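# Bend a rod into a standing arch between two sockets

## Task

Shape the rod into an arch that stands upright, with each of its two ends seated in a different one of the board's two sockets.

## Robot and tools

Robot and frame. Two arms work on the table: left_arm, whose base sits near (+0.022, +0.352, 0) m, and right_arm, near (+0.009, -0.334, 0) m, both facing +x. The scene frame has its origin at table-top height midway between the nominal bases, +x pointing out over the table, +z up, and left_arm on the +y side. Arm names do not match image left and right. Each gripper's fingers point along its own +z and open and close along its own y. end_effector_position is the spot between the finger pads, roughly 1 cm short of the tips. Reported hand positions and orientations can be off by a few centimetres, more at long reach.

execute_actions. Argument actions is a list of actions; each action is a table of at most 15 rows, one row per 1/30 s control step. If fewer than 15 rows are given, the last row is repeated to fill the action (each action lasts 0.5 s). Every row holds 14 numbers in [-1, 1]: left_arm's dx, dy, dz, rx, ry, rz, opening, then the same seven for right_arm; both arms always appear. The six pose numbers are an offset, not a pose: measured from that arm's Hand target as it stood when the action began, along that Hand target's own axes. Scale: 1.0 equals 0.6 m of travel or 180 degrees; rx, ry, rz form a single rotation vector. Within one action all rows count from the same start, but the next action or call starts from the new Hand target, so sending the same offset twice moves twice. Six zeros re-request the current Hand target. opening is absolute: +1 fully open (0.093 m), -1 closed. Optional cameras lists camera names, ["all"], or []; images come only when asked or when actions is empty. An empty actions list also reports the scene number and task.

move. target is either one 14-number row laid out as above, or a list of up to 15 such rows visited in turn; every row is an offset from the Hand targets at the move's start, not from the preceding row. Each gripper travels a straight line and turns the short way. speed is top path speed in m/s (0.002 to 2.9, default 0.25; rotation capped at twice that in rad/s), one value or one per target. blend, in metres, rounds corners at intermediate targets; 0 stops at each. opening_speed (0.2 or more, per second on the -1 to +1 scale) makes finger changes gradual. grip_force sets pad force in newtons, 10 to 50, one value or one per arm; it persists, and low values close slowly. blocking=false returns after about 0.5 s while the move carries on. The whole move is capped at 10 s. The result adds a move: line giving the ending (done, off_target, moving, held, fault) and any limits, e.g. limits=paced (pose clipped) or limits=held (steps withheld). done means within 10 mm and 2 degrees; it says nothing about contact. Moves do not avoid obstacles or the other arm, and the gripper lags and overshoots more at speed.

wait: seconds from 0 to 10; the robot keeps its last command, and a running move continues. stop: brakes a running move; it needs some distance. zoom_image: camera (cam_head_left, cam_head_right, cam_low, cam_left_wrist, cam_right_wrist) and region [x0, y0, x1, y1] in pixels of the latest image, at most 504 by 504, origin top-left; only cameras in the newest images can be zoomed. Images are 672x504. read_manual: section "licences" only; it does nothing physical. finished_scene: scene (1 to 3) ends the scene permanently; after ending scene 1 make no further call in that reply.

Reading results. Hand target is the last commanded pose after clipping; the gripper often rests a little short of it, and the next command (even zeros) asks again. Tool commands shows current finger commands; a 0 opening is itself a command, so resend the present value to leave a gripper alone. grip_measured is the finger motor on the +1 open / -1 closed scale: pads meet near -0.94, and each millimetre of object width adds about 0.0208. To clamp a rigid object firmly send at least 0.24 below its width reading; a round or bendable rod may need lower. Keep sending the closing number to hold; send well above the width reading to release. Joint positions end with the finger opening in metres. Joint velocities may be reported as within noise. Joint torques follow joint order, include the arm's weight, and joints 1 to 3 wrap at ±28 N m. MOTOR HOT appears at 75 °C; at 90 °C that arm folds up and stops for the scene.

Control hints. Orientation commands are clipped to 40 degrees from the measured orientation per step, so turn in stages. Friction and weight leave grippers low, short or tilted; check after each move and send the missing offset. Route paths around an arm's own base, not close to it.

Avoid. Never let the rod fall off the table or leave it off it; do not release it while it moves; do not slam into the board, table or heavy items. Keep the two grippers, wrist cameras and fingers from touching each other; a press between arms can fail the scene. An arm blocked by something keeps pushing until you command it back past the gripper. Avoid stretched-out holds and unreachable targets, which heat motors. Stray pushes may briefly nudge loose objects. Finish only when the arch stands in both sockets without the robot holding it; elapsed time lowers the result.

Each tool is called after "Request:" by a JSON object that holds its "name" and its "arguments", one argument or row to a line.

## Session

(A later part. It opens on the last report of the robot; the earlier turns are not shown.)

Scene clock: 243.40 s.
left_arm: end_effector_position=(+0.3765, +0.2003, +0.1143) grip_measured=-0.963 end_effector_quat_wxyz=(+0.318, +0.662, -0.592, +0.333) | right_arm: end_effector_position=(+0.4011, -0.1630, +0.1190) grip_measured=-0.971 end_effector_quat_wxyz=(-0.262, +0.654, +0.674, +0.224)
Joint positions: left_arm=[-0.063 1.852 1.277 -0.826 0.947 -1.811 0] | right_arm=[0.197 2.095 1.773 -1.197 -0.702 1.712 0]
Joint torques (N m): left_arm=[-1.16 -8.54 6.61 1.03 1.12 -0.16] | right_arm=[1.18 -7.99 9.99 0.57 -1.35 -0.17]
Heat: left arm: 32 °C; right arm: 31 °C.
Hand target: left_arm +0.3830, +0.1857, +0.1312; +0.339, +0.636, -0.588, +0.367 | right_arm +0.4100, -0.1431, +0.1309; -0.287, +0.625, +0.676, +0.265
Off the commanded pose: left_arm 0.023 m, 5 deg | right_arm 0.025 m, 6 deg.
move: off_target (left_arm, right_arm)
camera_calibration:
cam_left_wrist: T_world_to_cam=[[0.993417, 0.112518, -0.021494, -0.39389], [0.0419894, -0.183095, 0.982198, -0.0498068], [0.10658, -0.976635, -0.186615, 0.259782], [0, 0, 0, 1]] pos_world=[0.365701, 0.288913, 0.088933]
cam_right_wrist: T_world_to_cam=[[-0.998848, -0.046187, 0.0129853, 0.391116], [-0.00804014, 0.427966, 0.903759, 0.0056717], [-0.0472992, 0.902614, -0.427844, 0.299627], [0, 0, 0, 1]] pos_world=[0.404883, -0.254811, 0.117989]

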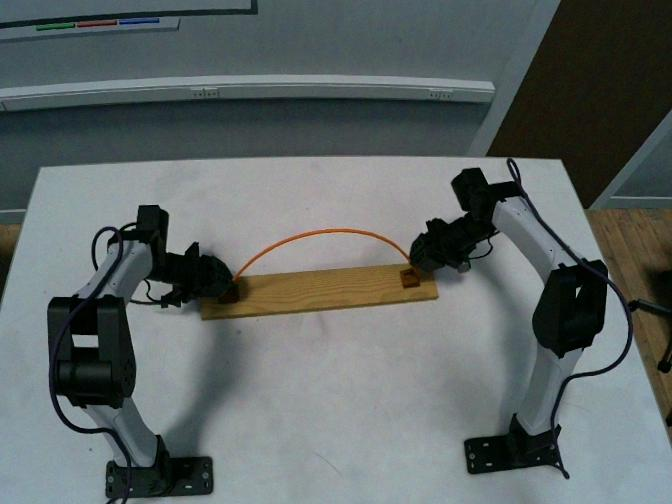

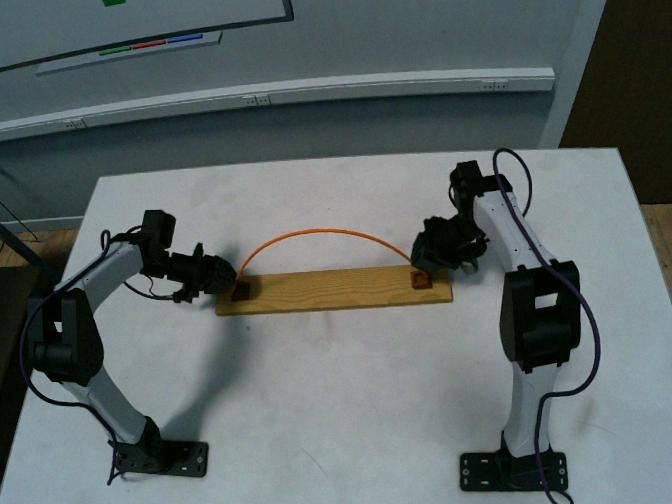

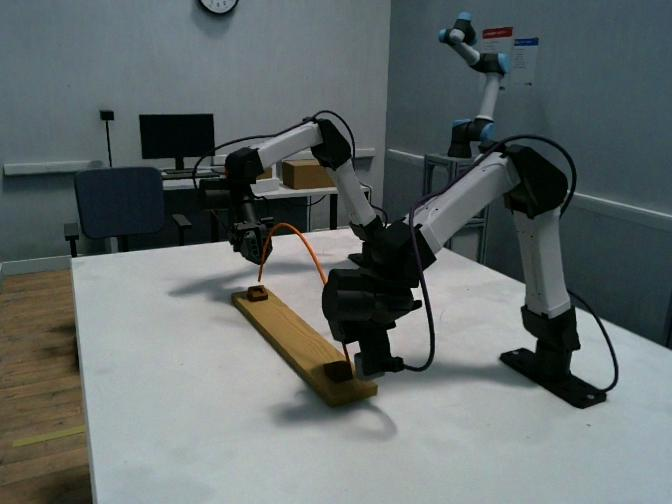

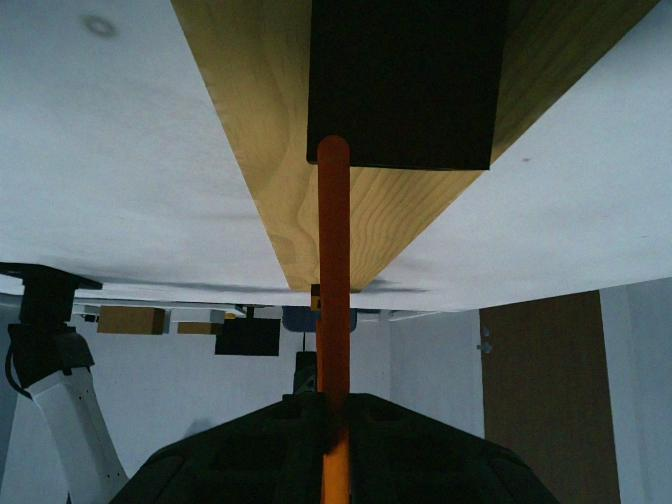

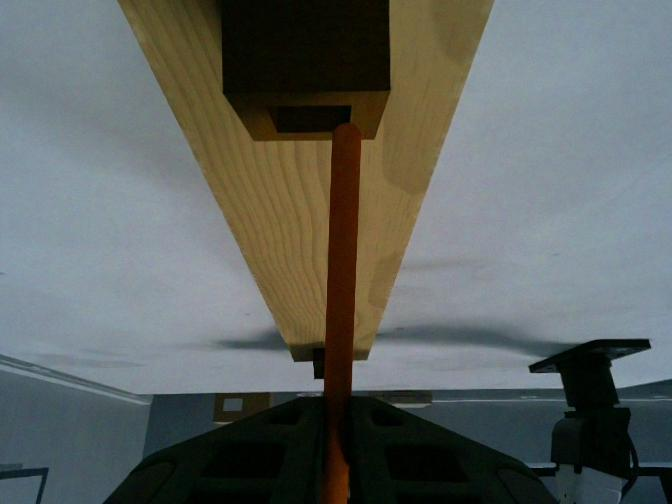

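Request:
{"name": "move", "arguments": {
  "target": [0.0152,-0.0217,0.0163,0,0,0,-1,0.0143,0.015,0.0148,0,0,0,-1],
  "speed": 0.1,
  "cameras": ["all"]
}}

Request:
{"name": "zoom_image", "arguments": {
  "camera": "cam_low",
  "region": [220, 240, 370, 410]
}}

Request:
{"name": "zoom_image", "arguments": {
  "camera": "cam_head_right",
  "region": [200, 250, 280, 330]
}}

Request:
{"name": "zoom_image", "arguments": {
  "camera": "cam_head_left",
  "region": [370, 230, 450, 310]
}}

Request:
{"name": "zoom_image", "arguments": {
  "camera": "cam_head_right",
  "region": [380, 240, 460, 320]
}}

Request:
{"name": "zoom_image", "arguments": {
  "camera": "cam_head_left",
  "region": [190, 250, 270, 330]
}}

Scene clock: 338.97 s.
left_arm: end_effector_position=(+0.3920, +0.1941, +0.1175) grip_measured=-0.963 end_effector_quat_wxyz=(+0.317, +0.666, -0.585, +0.338) | right_arm: end_effector_position=(+0.4134, -0.1603, +0.1190) grip_measured=-0.971 end_effector_quat_wxyz=(-0.257, +0.653, +0.674, +0.231)
Joint positions: left_arm=[-0.078 1.887 1.33 -0.799 0.947 -1.866 0] | right_arm=[0.199 2.131 1.826 -1.193 -0.703 1.72 0]
Joint torques (N m): left_arm=[-2.54 -8.76 7.02 1.1 1.06 -0.14] | right_arm=[3.3 -8.28 9.92 0.62 -1.32 0.05]
Heat: left arm: 40 °C; right arm: 38 °C.
Hand target: left_arm +0.3970, +0.1738, +0.1343; +0.339, +0.636, -0.588, +0.367 | right_arm +0.4180, -0.1301, +0.1308; -0.287, +0.625, +0.676, +0.265
Off the commanded pose: left_arm 0.027 m, 5 deg | right_arm 0.033 m, 6 deg.
move: off_target (left_arm, right_arm)
camera_calibration:
cam_left_wrist: T_world_to_cam=[[0.991302, 0.129559, -0.0231307, -0.410817], [0.0459256, -0.175831, 0.983348, -0.0577923], [0.123335, -0.975857, -0.180252, 0.245334], [0, 0, 0, 1]] pos_world=[0.37964, 0.282475, 0.0915495]
cam_right_wrist: T_world_to_cam=[[-0.999098, -0.0422679, -0.00401985, 0.406357], [-0.0216188, 0.424942, 0.904962, 0.00963161], [-0.0365427, 0.904233, -0.425473, 0.293275], [0, 0, 0, 1]] pos_world=[0.416916, -0.252106, 0.117698]

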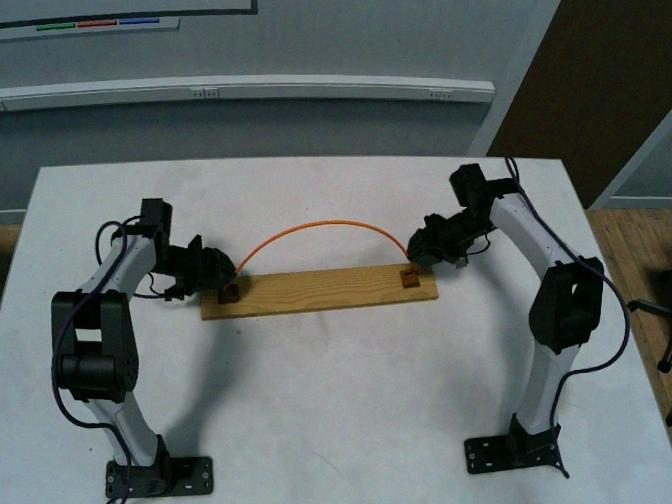

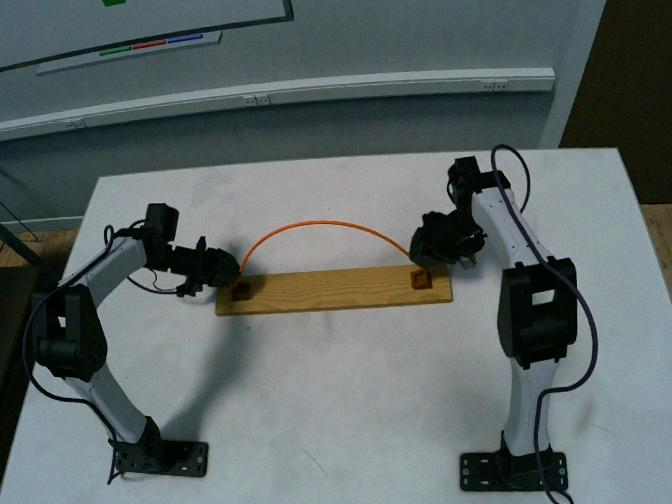

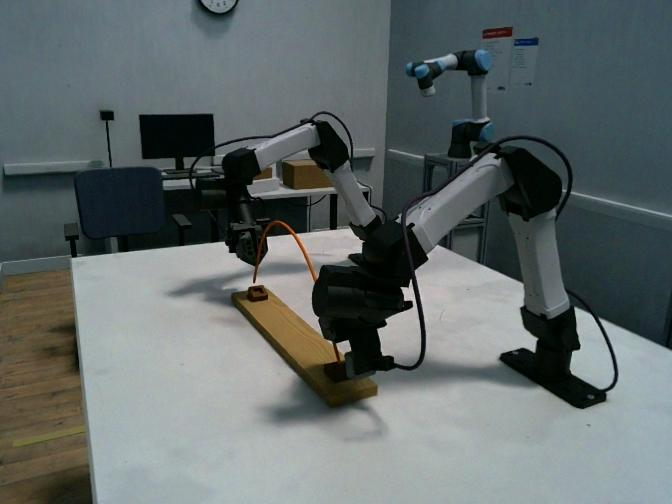

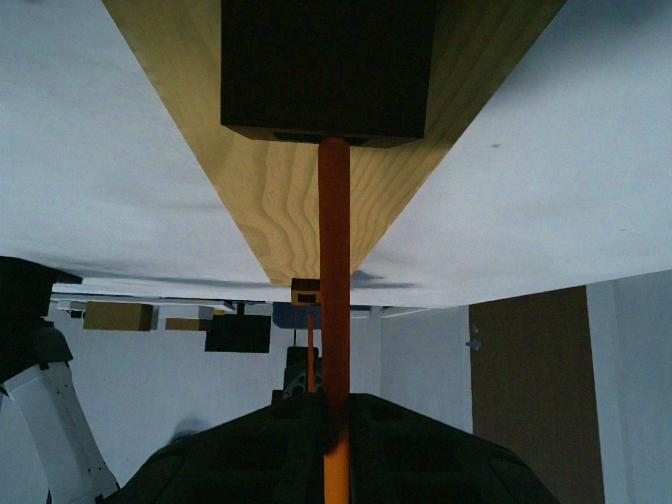

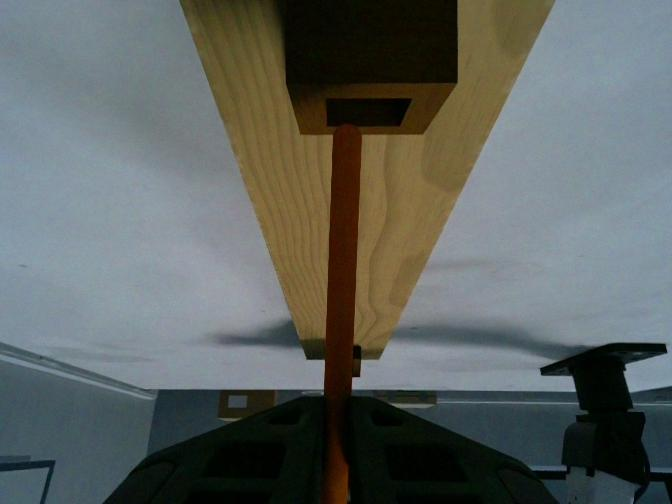

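Scaled by 2.965.

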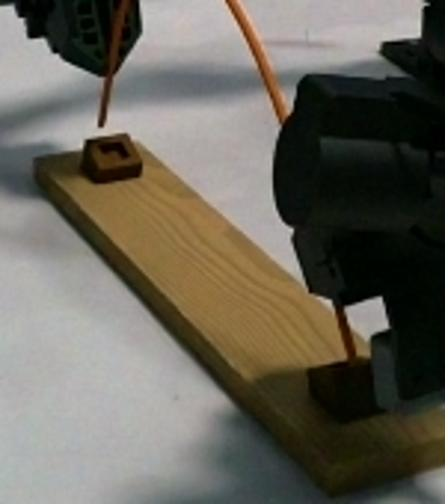

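Scaled by 6.300.

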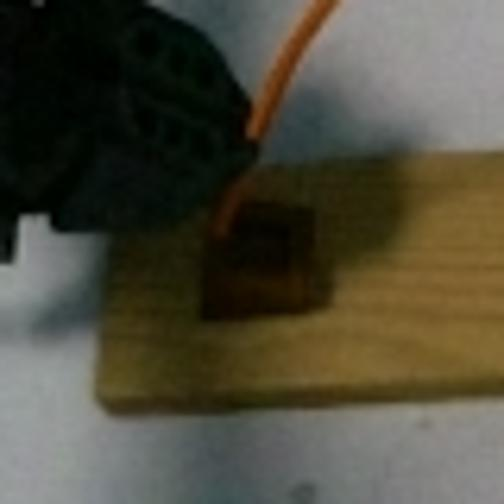

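Scaled by 6.300.

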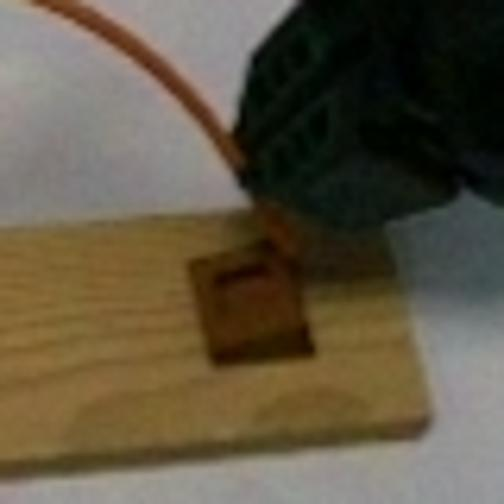

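Scaled by 6.300.

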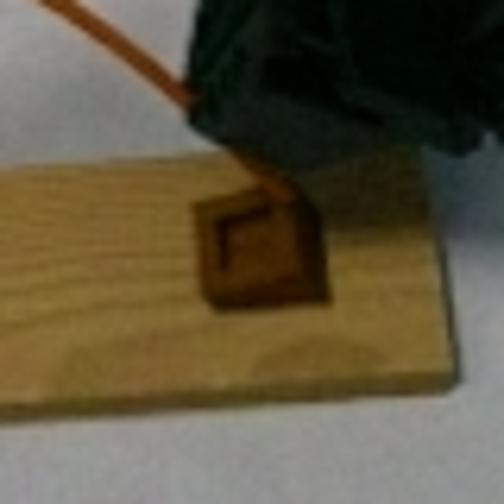

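Scaled by 6.300.

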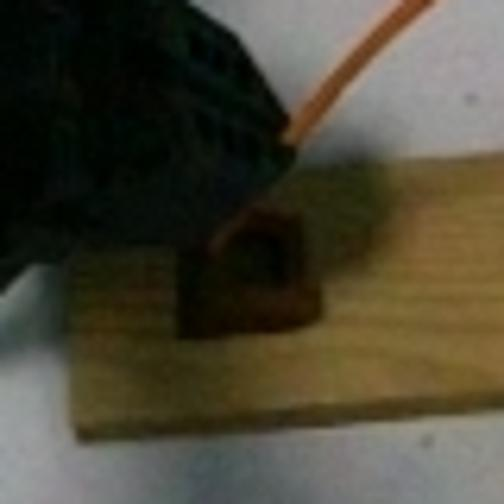

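Request:
{"name": "move", "arguments": {
  "target": [0.0183,0.0029,0.0316,0,0,0,-1,0.0329,-0.0063,0.034,0,0,0,-1],
  "speed": 0.1,
  "cameras": ["all"]
}}

Request:
{"name": "zoom_image", "arguments": {
  "camera": "cam_head_right",
  "region": [200, 250, 280, 330]
}}

Request:
{"name": "zoom_image", "arguments": {
  "camera": "cam_head_left",
  "region": [370, 230, 450, 310]
}}

Request:
{"name": "zoom_image", "arguments": {
  "camera": "cam_low",
  "region": [220, 240, 370, 410]
}}

Scene clock: 358.97 s.
left_arm: end_effector_position=(+0.4006, +0.1760, +0.1218) grip_measured=-0.963 end_effector_quat_wxyz=(+0.318, +0.667, -0.577, +0.348) | right_arm: end_effector_position=(+0.4142, -0.1363, +0.1201) grip_measured=-0.971 end_effector_quat_wxyz=(-0.259, +0.658, +0.668, +0.233)
Joint positions: left_arm=[-0.123 1.887 1.33 -0.702 0.947 -1.977 0] | right_arm=[0.253 2.131 1.826 -1.139 -0.703 1.812 0]
Joint torques (N m): left_arm=[-3.75 -9.83 5.37 1.37 0.88 -0.13] | right_arm=[4.49 -9.42 7.49 0.8 -1.21 0.07]
Heat: left arm: 40 °C; right arm: 39 °C.
Hand target: left_arm +0.3970, +0.1518, +0.1343; +0.339, +0.636, -0.588, +0.367 | right_arm +0.4120, -0.1021, +0.1308; -0.287, +0.625, +0.676, +0.265
Off the commanded pose: left_arm 0.027 m, 5 deg | right_arm 0.036 m, 6 deg.
move: off_target (left_arm, right_arm)
camera_calibration:
cam_left_wrist: T_world_to_cam=[[0.989036, 0.146373, -0.019547, -0.419391], [0.0428876, -0.158051, 0.986499, -0.068035], [0.141307, -0.976522, -0.162595, 0.218104], [0, 0, 0, 1]] pos_world=[0.386891, 0.263618, 0.0943815]
cam_right_wrist: T_world_to_cam=[[-0.999643, -0.0266587, 0.00187491, 0.409794], [-0.009493, 0.419796, 0.907569, -0.00753821], [-0.0249817, 0.907227, -0.419899, 0.267064], [0, 0, 0, 1]] pos_world=[0.416248, -0.228199, 0.118213]

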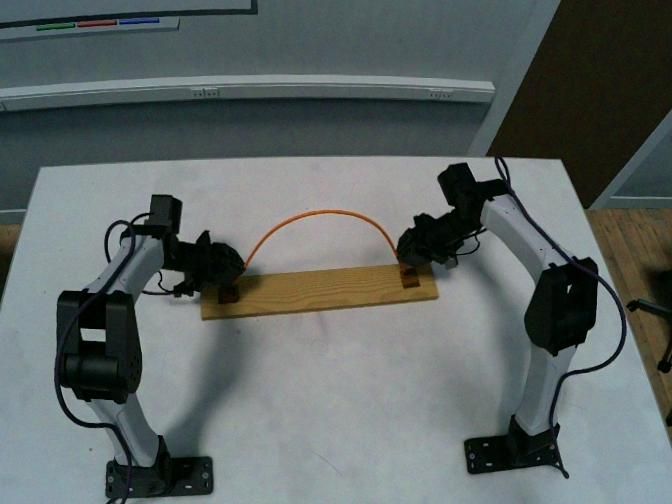

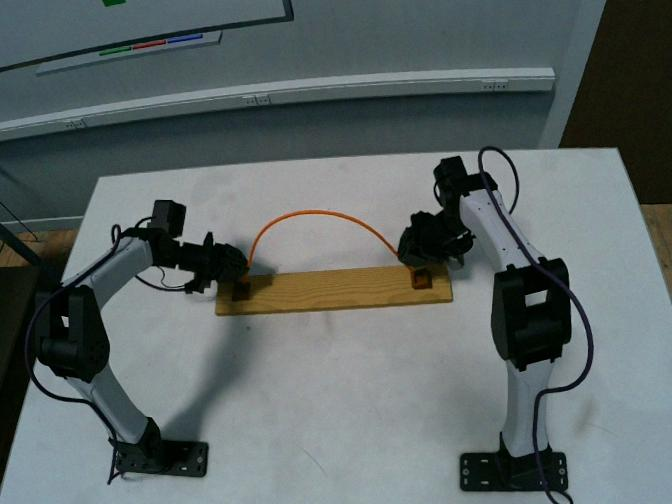

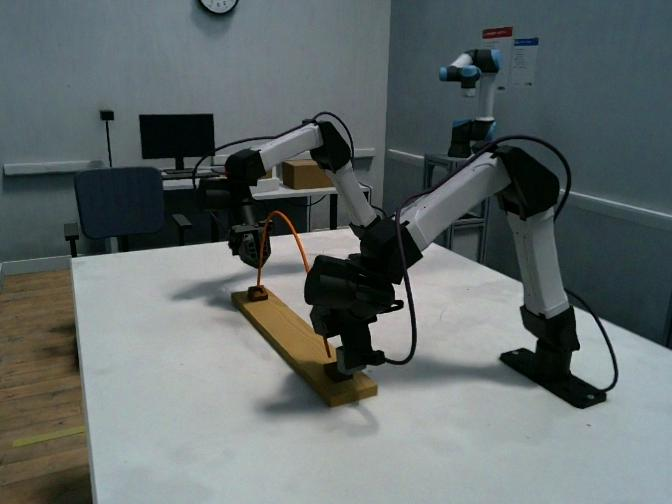

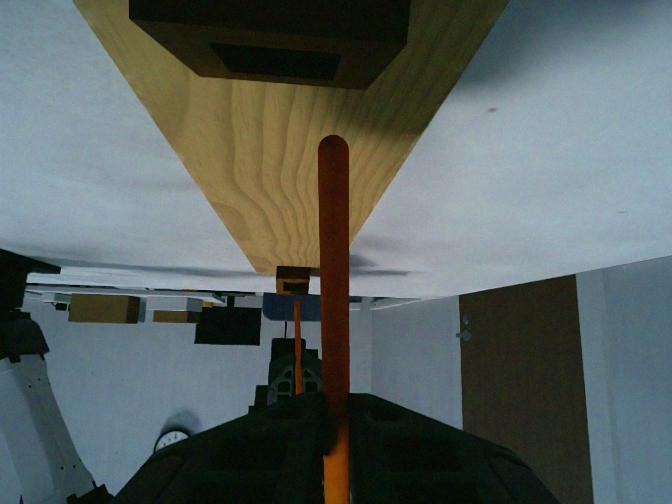

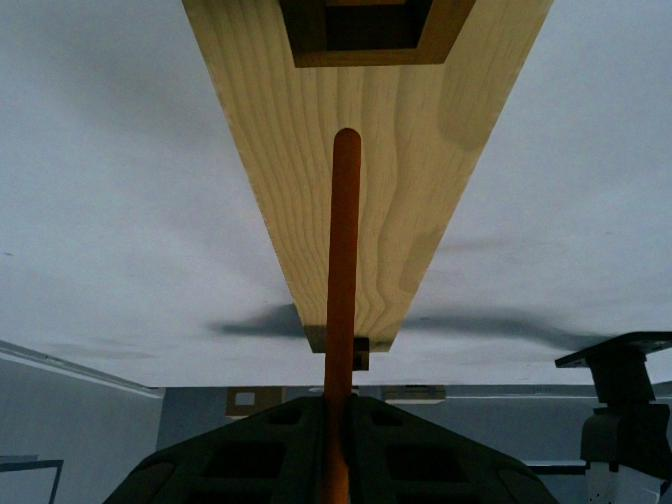

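Scaled by 6.300.

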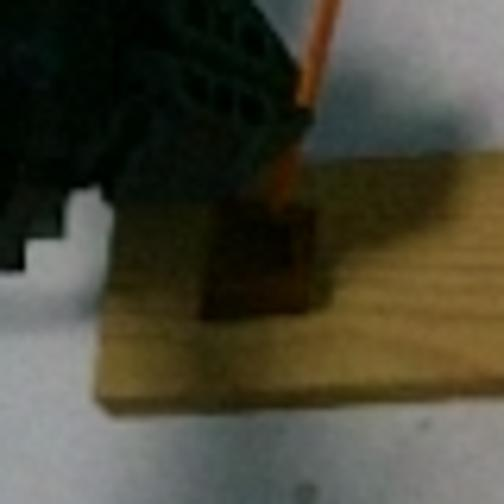

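Scaled by 6.300.

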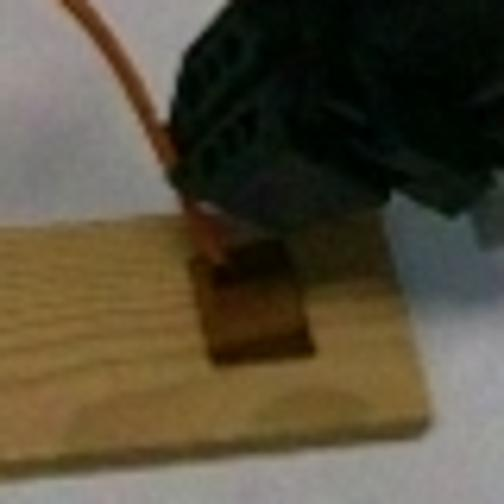

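Scaled by 2.965.

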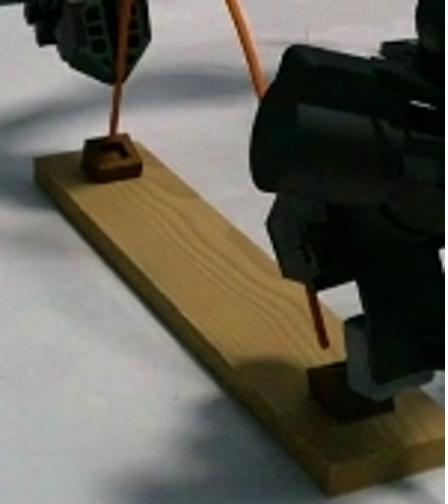

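Request:
{"name": "move", "arguments": {
  "target": [-0.0081,0.0146,-0.014,0,0,0,-1,-0.011,-0.0113,-0.0114,0,0,0,-1],
  "speed": 0.1,
  "cameras": ["all"]
}}

Request:
{"name": "zoom_image", "arguments": {
  "camera": "cam_head_right",
  "region": [200, 250, 280, 330]
}}

Request:
{"name": "zoom_image", "arguments": {
  "camera": "cam_head_left",
  "region": [370, 230, 450, 310]
}}

Request:
{"name": "zoom_image", "arguments": {
  "camera": "cam_low",
  "region": [220, 240, 370, 410]
}}

Scene clock: 384.50 s.
left_arm: end_effector_position=(+0.3922, +0.1791, +0.1108) grip_measured=-0.963 end_effector_quat_wxyz=(+0.325, +0.673, -0.573, +0.336) | right_arm: end_effector_position=(+0.4095, -0.1373, +0.1139) grip_measured=-0.971 end_effector_quat_wxyz=(-0.265, +0.661, +0.665, +0.225)
Joint positions: left_arm=[-0.117 1.887 1.291 -0.701 0.947 -1.968 0] | right_arm=[0.253 2.131 1.803 -1.138 -0.703 1.812 0]
Joint torques (N m): left_arm=[-2.5 -12.42 5.12 1.09 0.94 0.11] | right_arm=[2.8 -11.43 5.85 0.75 -1.22 -0.2]
Heat: left arm: 42 °C; right arm: 41 °C.
Hand target: left_arm +0.3876, +0.1608, +0.1343; +0.339, +0.636, -0.588, +0.367 | right_arm +0.4060, -0.1121, +0.1308; -0.287, +0.625, +0.676, +0.265
Off the commanded pose: left_arm 0.030 m, 6 deg | right_arm 0.031 m, 7 deg.
move: off_target (left_arm, right_arm)
camera_calibration:
cam_left_wrist: T_world_to_cam=[[0.987978, 0.146884, -0.048205, -0.408237], [0.072171, -0.162485, 0.984068, -0.0666726], [0.136711, -0.975717, -0.171132, 0.223114], [0, 0, 0, 1]] pos_world=[0.377639, 0.266826, 0.0841133]
cam_right_wrist: T_world_to_cam=[[-0.999377, -0.0263355, 0.0234828, 0.402589], [0.0101114, 0.423859, 0.905672, -0.0088087], [-0.0338047, 0.905345, -0.423329, 0.269003], [0, 0, 0, 1]] pos_world=[0.411521, -0.229205, 0.112401]

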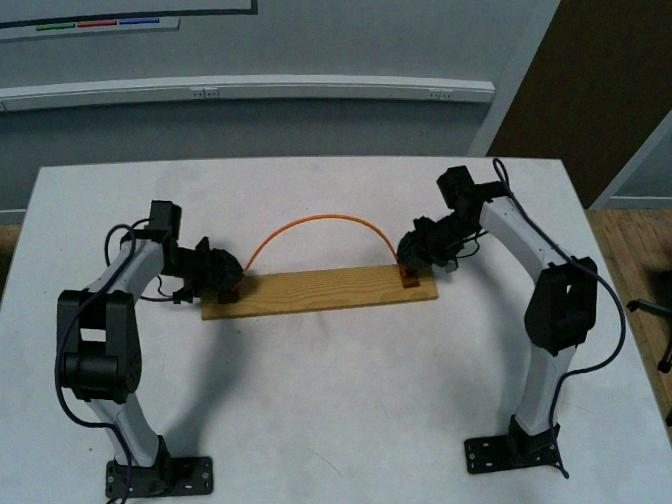

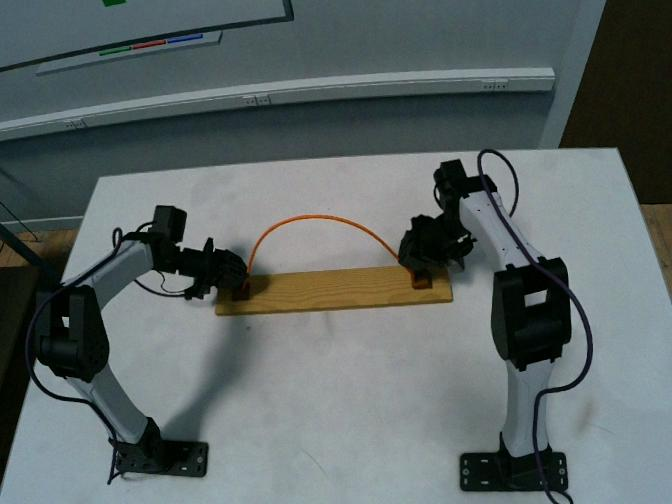

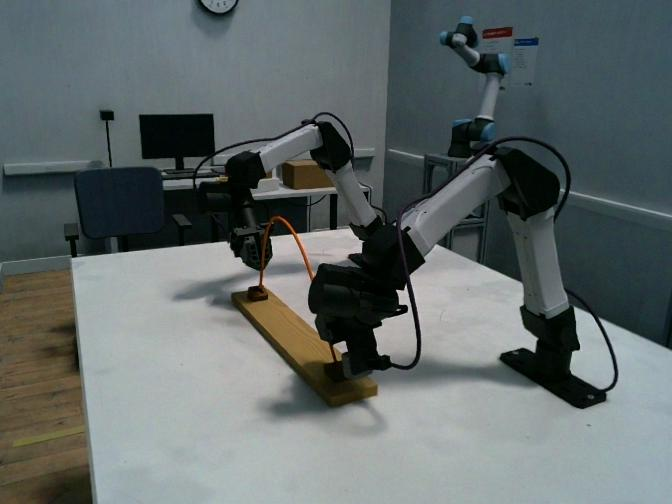

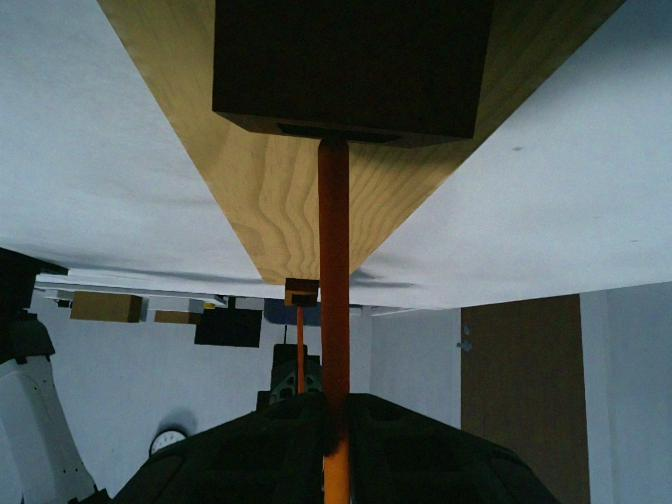

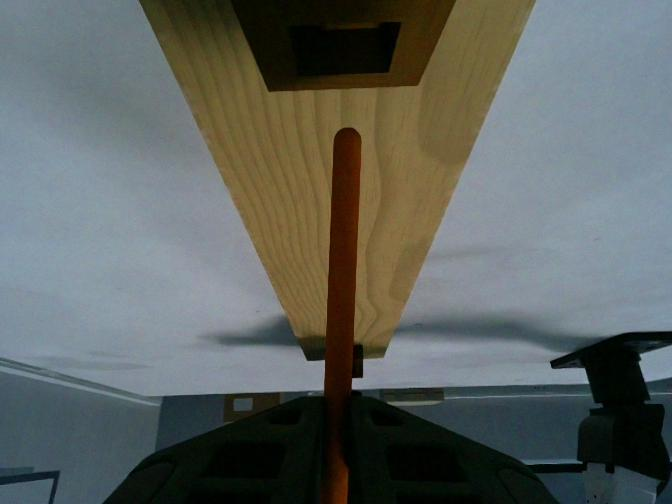

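Scaled by 6.300.

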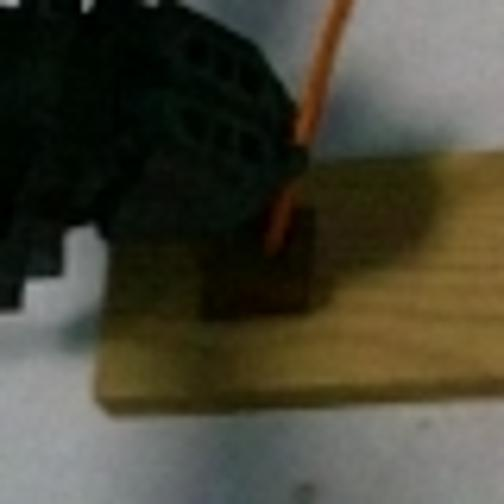

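Scaled by 6.300.

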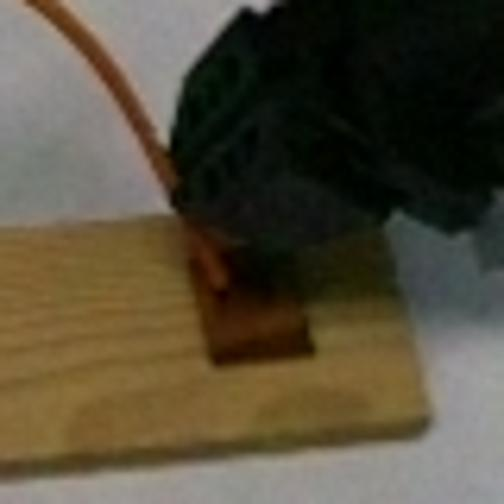

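Scaled by 2.965.

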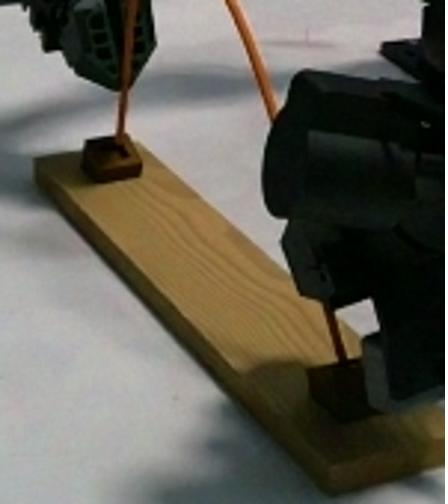

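Request:
{"name": "move", "arguments": {
  "target": [0.0033,0.0083,-0.0097,0,0,0,-1,-0.0068,-0.0015,-0.0166,0,0,0,-1],
  "speed": 0.1,
  "cameras": ["all"]
}}

Request:
{"name": "zoom_image", "arguments": {
  "camera": "cam_head_right",
  "region": [200, 250, 280, 330]
}}

Request:
{"name": "zoom_image", "arguments": {
  "camera": "cam_head_left",
  "region": [370, 230, 450, 310]
}}

Request:
{"name": "zoom_image", "arguments": {
  "camera": "cam_low",
  "region": [220, 240, 370, 410]
}}

Scene clock: 404.17 s.
left_arm: end_effector_position=(+0.3899, +0.1812, +0.1131) grip_measured=-0.963 end_effector_quat_wxyz=(+0.322, +0.671, -0.576, +0.339) | right_arm: end_effector_position=(+0.4132, -0.1450, +0.1139) grip_measured=-0.971 end_effector_quat_wxyz=(-0.260, +0.659, +0.667, +0.230)
Joint positions: left_arm=[-0.112 1.872 1.282 -0.707 0.947 -1.954 0] | right_arm=[0.234 2.131 1.803 -1.138 -0.703 1.787 0]
Joint torques (N m): left_arm=[-2.19 -13.03 5.12 0.89 0.96 0.12] | right_arm=[2.48 -11.81 6.49 0.51 -1.29 -0.15]
Heat: left arm: 46 °C; right arm: 45 °C.
Hand target: left_arm +0.3824, +0.1645, +0.1389; +0.339, +0.636, -0.588, +0.367 | right_arm +0.4059, -0.1221, +0.1348; -0.287, +0.625, +0.676, +0.265
Off the commanded pose: left_arm 0.032 m, 6 deg | right_arm 0.032 m, 6 deg.
move: off_target (left_arm, right_arm)
camera_calibration:
cam_left_wrist: T_world_to_cam=[[0.988839, 0.144265, -0.0372309, -0.407256], [0.0609617, -0.163749, 0.984617, -0.0638262], [0.135949, -0.975897, -0.170716, 0.226182], [0, 0, 0, 1]] pos_world=[0.375852, 0.269032, 0.0862948]
cam_right_wrist: T_world_to_cam=[[-0.999626, -0.0264027, 0.00711733, 0.408033], [-0.00471221, 0.422705, 0.906255, 0.000320154], [-0.0269361, 0.905883, -0.422671, 0.273259], [0, 0, 0, 1]] pos_world=[0.415242, -0.236903, 0.112305]

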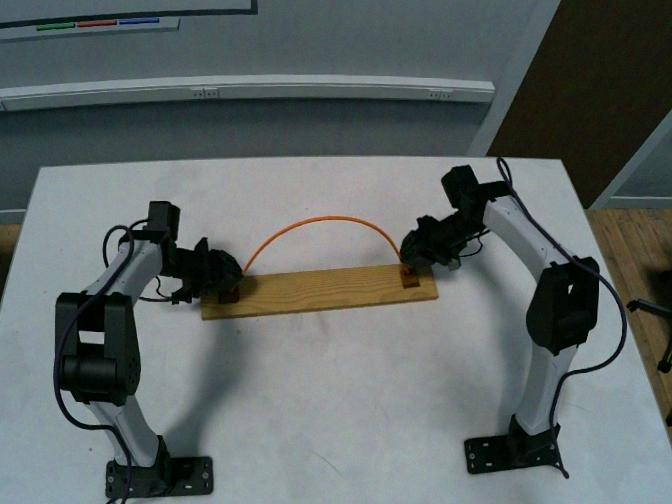

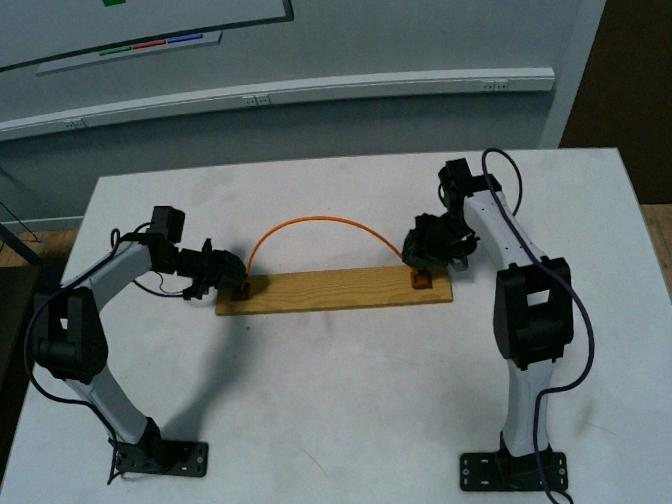

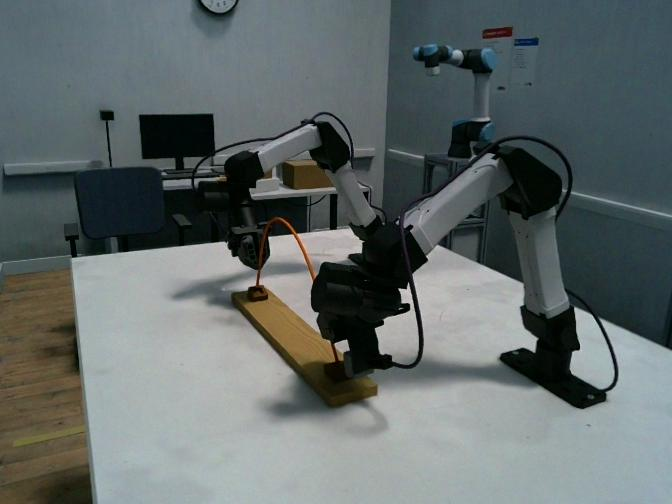

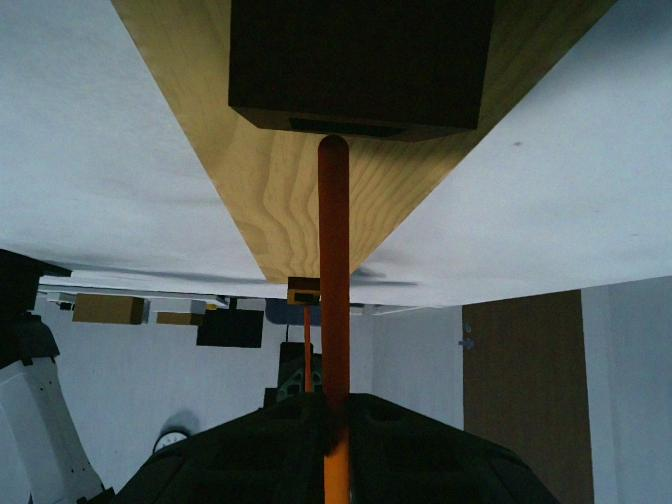

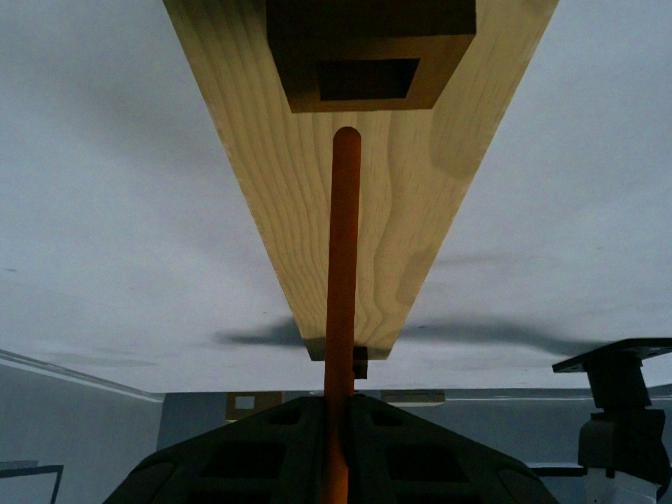

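Scaled by 6.300.

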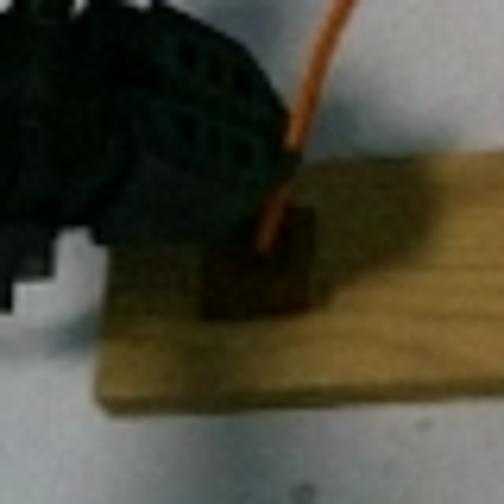

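Scaled by 6.300.

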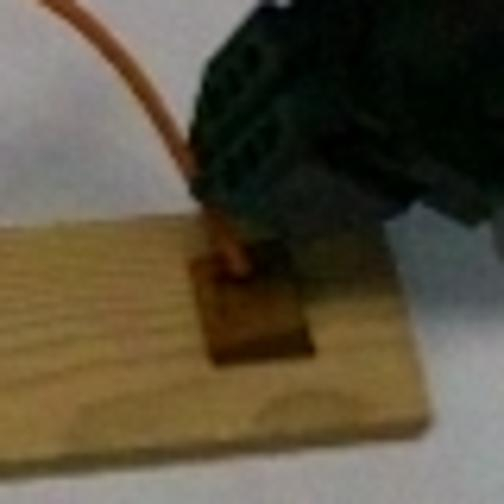

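Scaled by 2.965.

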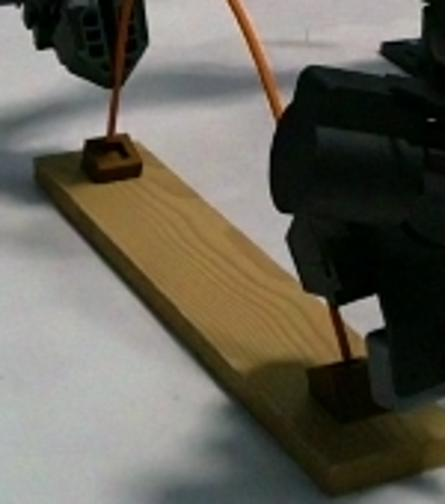

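Request:
{"name": "move", "arguments": {
  "target": [-0.0291,-0.0039,0.0095,0,0,0,-1,-0.0292,-0.0093,0.013,0,0,0,-1],
  "speed": 0.06,
  "cameras": ["all"]
}}

Request:
{"name": "zoom_image", "arguments": {
  "camera": "cam_head_right",
  "region": [200, 250, 280, 330]
}}

Request:
{"name": "zoom_image", "arguments": {
  "camera": "cam_head_left",
  "region": [370, 230, 450, 310]
}}

Request:
{"name": "zoom_image", "arguments": {
  "camera": "cam_low",
  "region": [220, 240, 370, 410]
}}

Scene clock: 421.10 s.
left_arm: end_effector_position=(+0.3849, +0.1850, +0.1052) grip_measured=-0.963 end_effector_quat_wxyz=(+0.322, +0.671, -0.577, +0.336) | right_arm: end_effector_position=(+0.4036, -0.1507, +0.0936) grip_measured=-0.971 end_effector_quat_wxyz=(-0.269, +0.659, +0.667, +0.219)
Joint positions: left_arm=[-0.103 1.872 1.253 -0.701 0.947 -1.93 0] | right_arm=[0.224 2.131 1.724 -1.103 -0.706 1.762 0]
Joint torques (N m): left_arm=[-1.94 -10.15 4.96 1.24 1 0.11] | right_arm=[2.03 -12.74 5.31 0.68 -1.29 -0.16]
Heat: left arm: 45 °C; right arm: 47 °C.
Hand target: left_arm +0.3844, +0.1685, +0.1209; +0.339, +0.636, -0.588, +0.367 | right_arm +0.4009, -0.1291, +0.1168; -0.287, +0.625, +0.676, +0.265
Off the commanded pose: left_arm 0.023 m, 6 deg | right_arm 0.032 m, 7 deg.
move: off_target (left_arm, right_arm)
camera_calibration:
cam_left_wrist: T_world_to_cam=[[0.989388, 0.139662, -0.0400698, -0.402254], [0.0635541, -0.167987, 0.983738, -0.0553495], [0.13066, -0.975846, -0.175081, 0.23166], [0, 0, 0, 1]] pos_world=[0.371234, 0.272946, 0.0788903]
cam_right_wrist: T_world_to_cam=[[-0.998731, -0.0358317, 0.0353763, 0.393911], [0.0167597, 0.425953, 0.90459, 0.0129967], [-0.0474816, 0.904035, -0.424812, 0.277739], [0, 0, 0, 1]] pos_world=[0.406381, -0.242508, 0.0922952]

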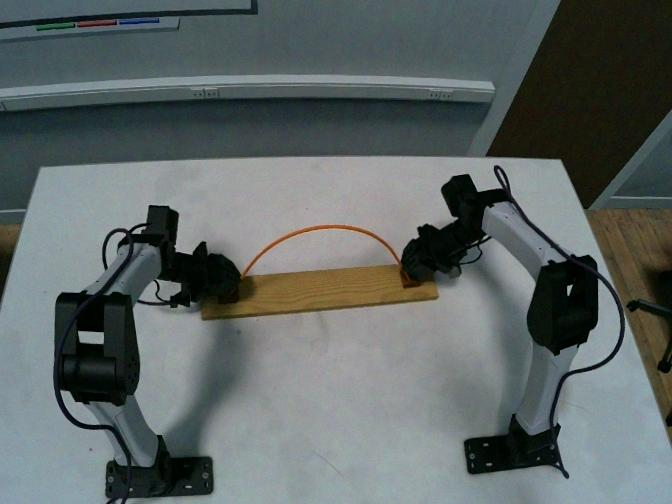

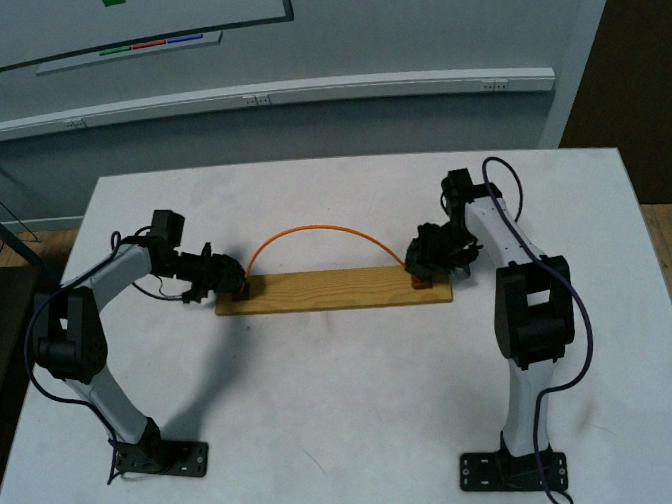

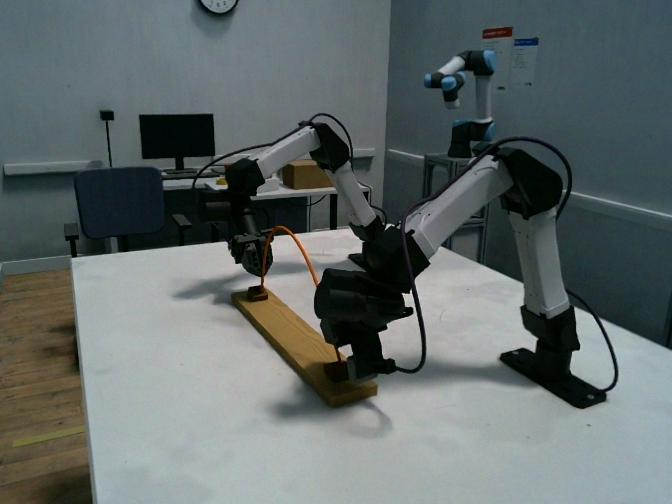

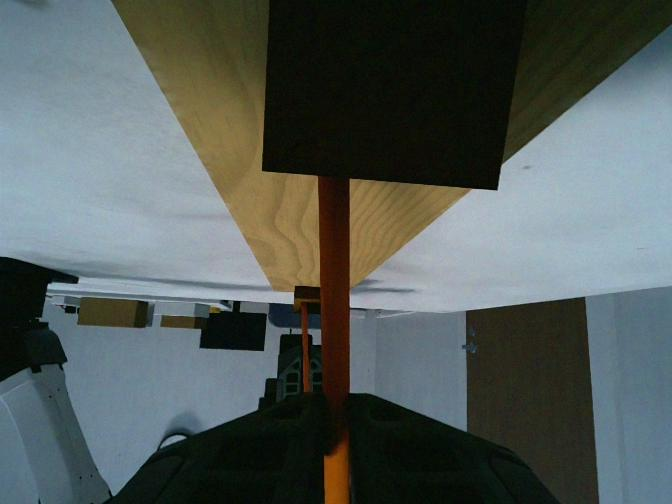

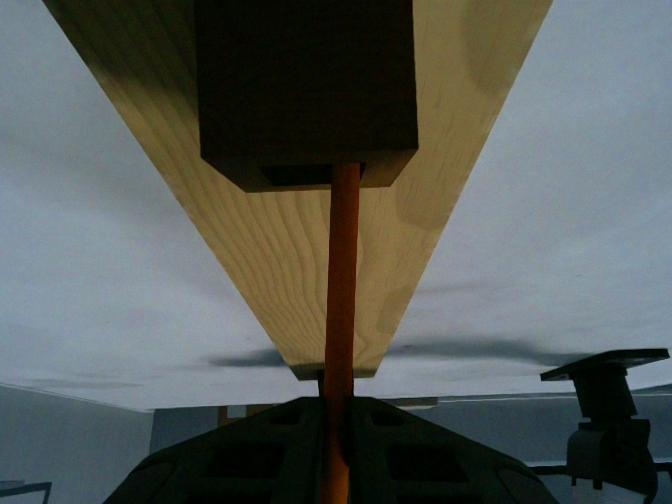

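Scaled by 6.300.

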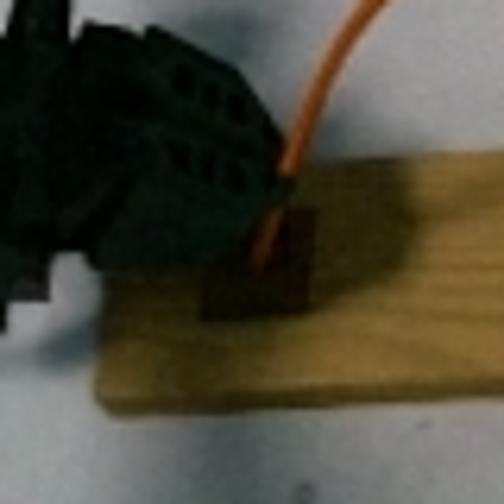

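Scaled by 6.300.

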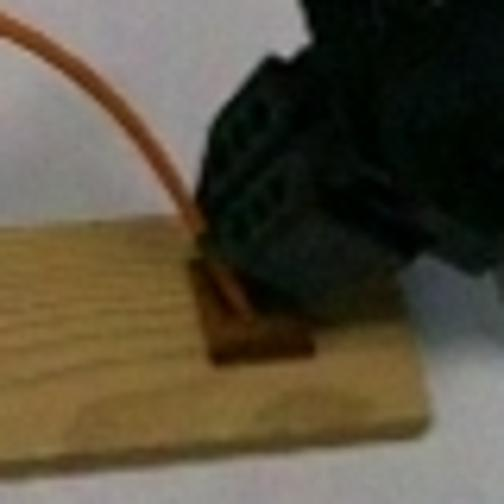

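Scaled by 2.965.

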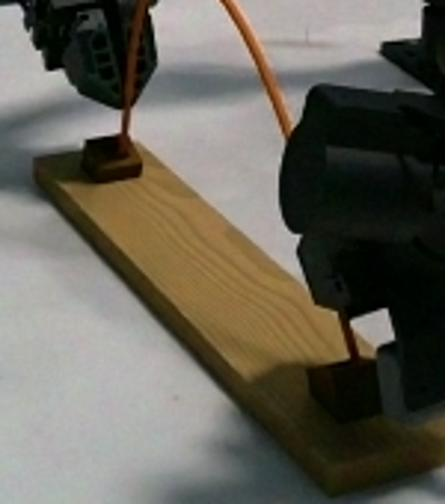

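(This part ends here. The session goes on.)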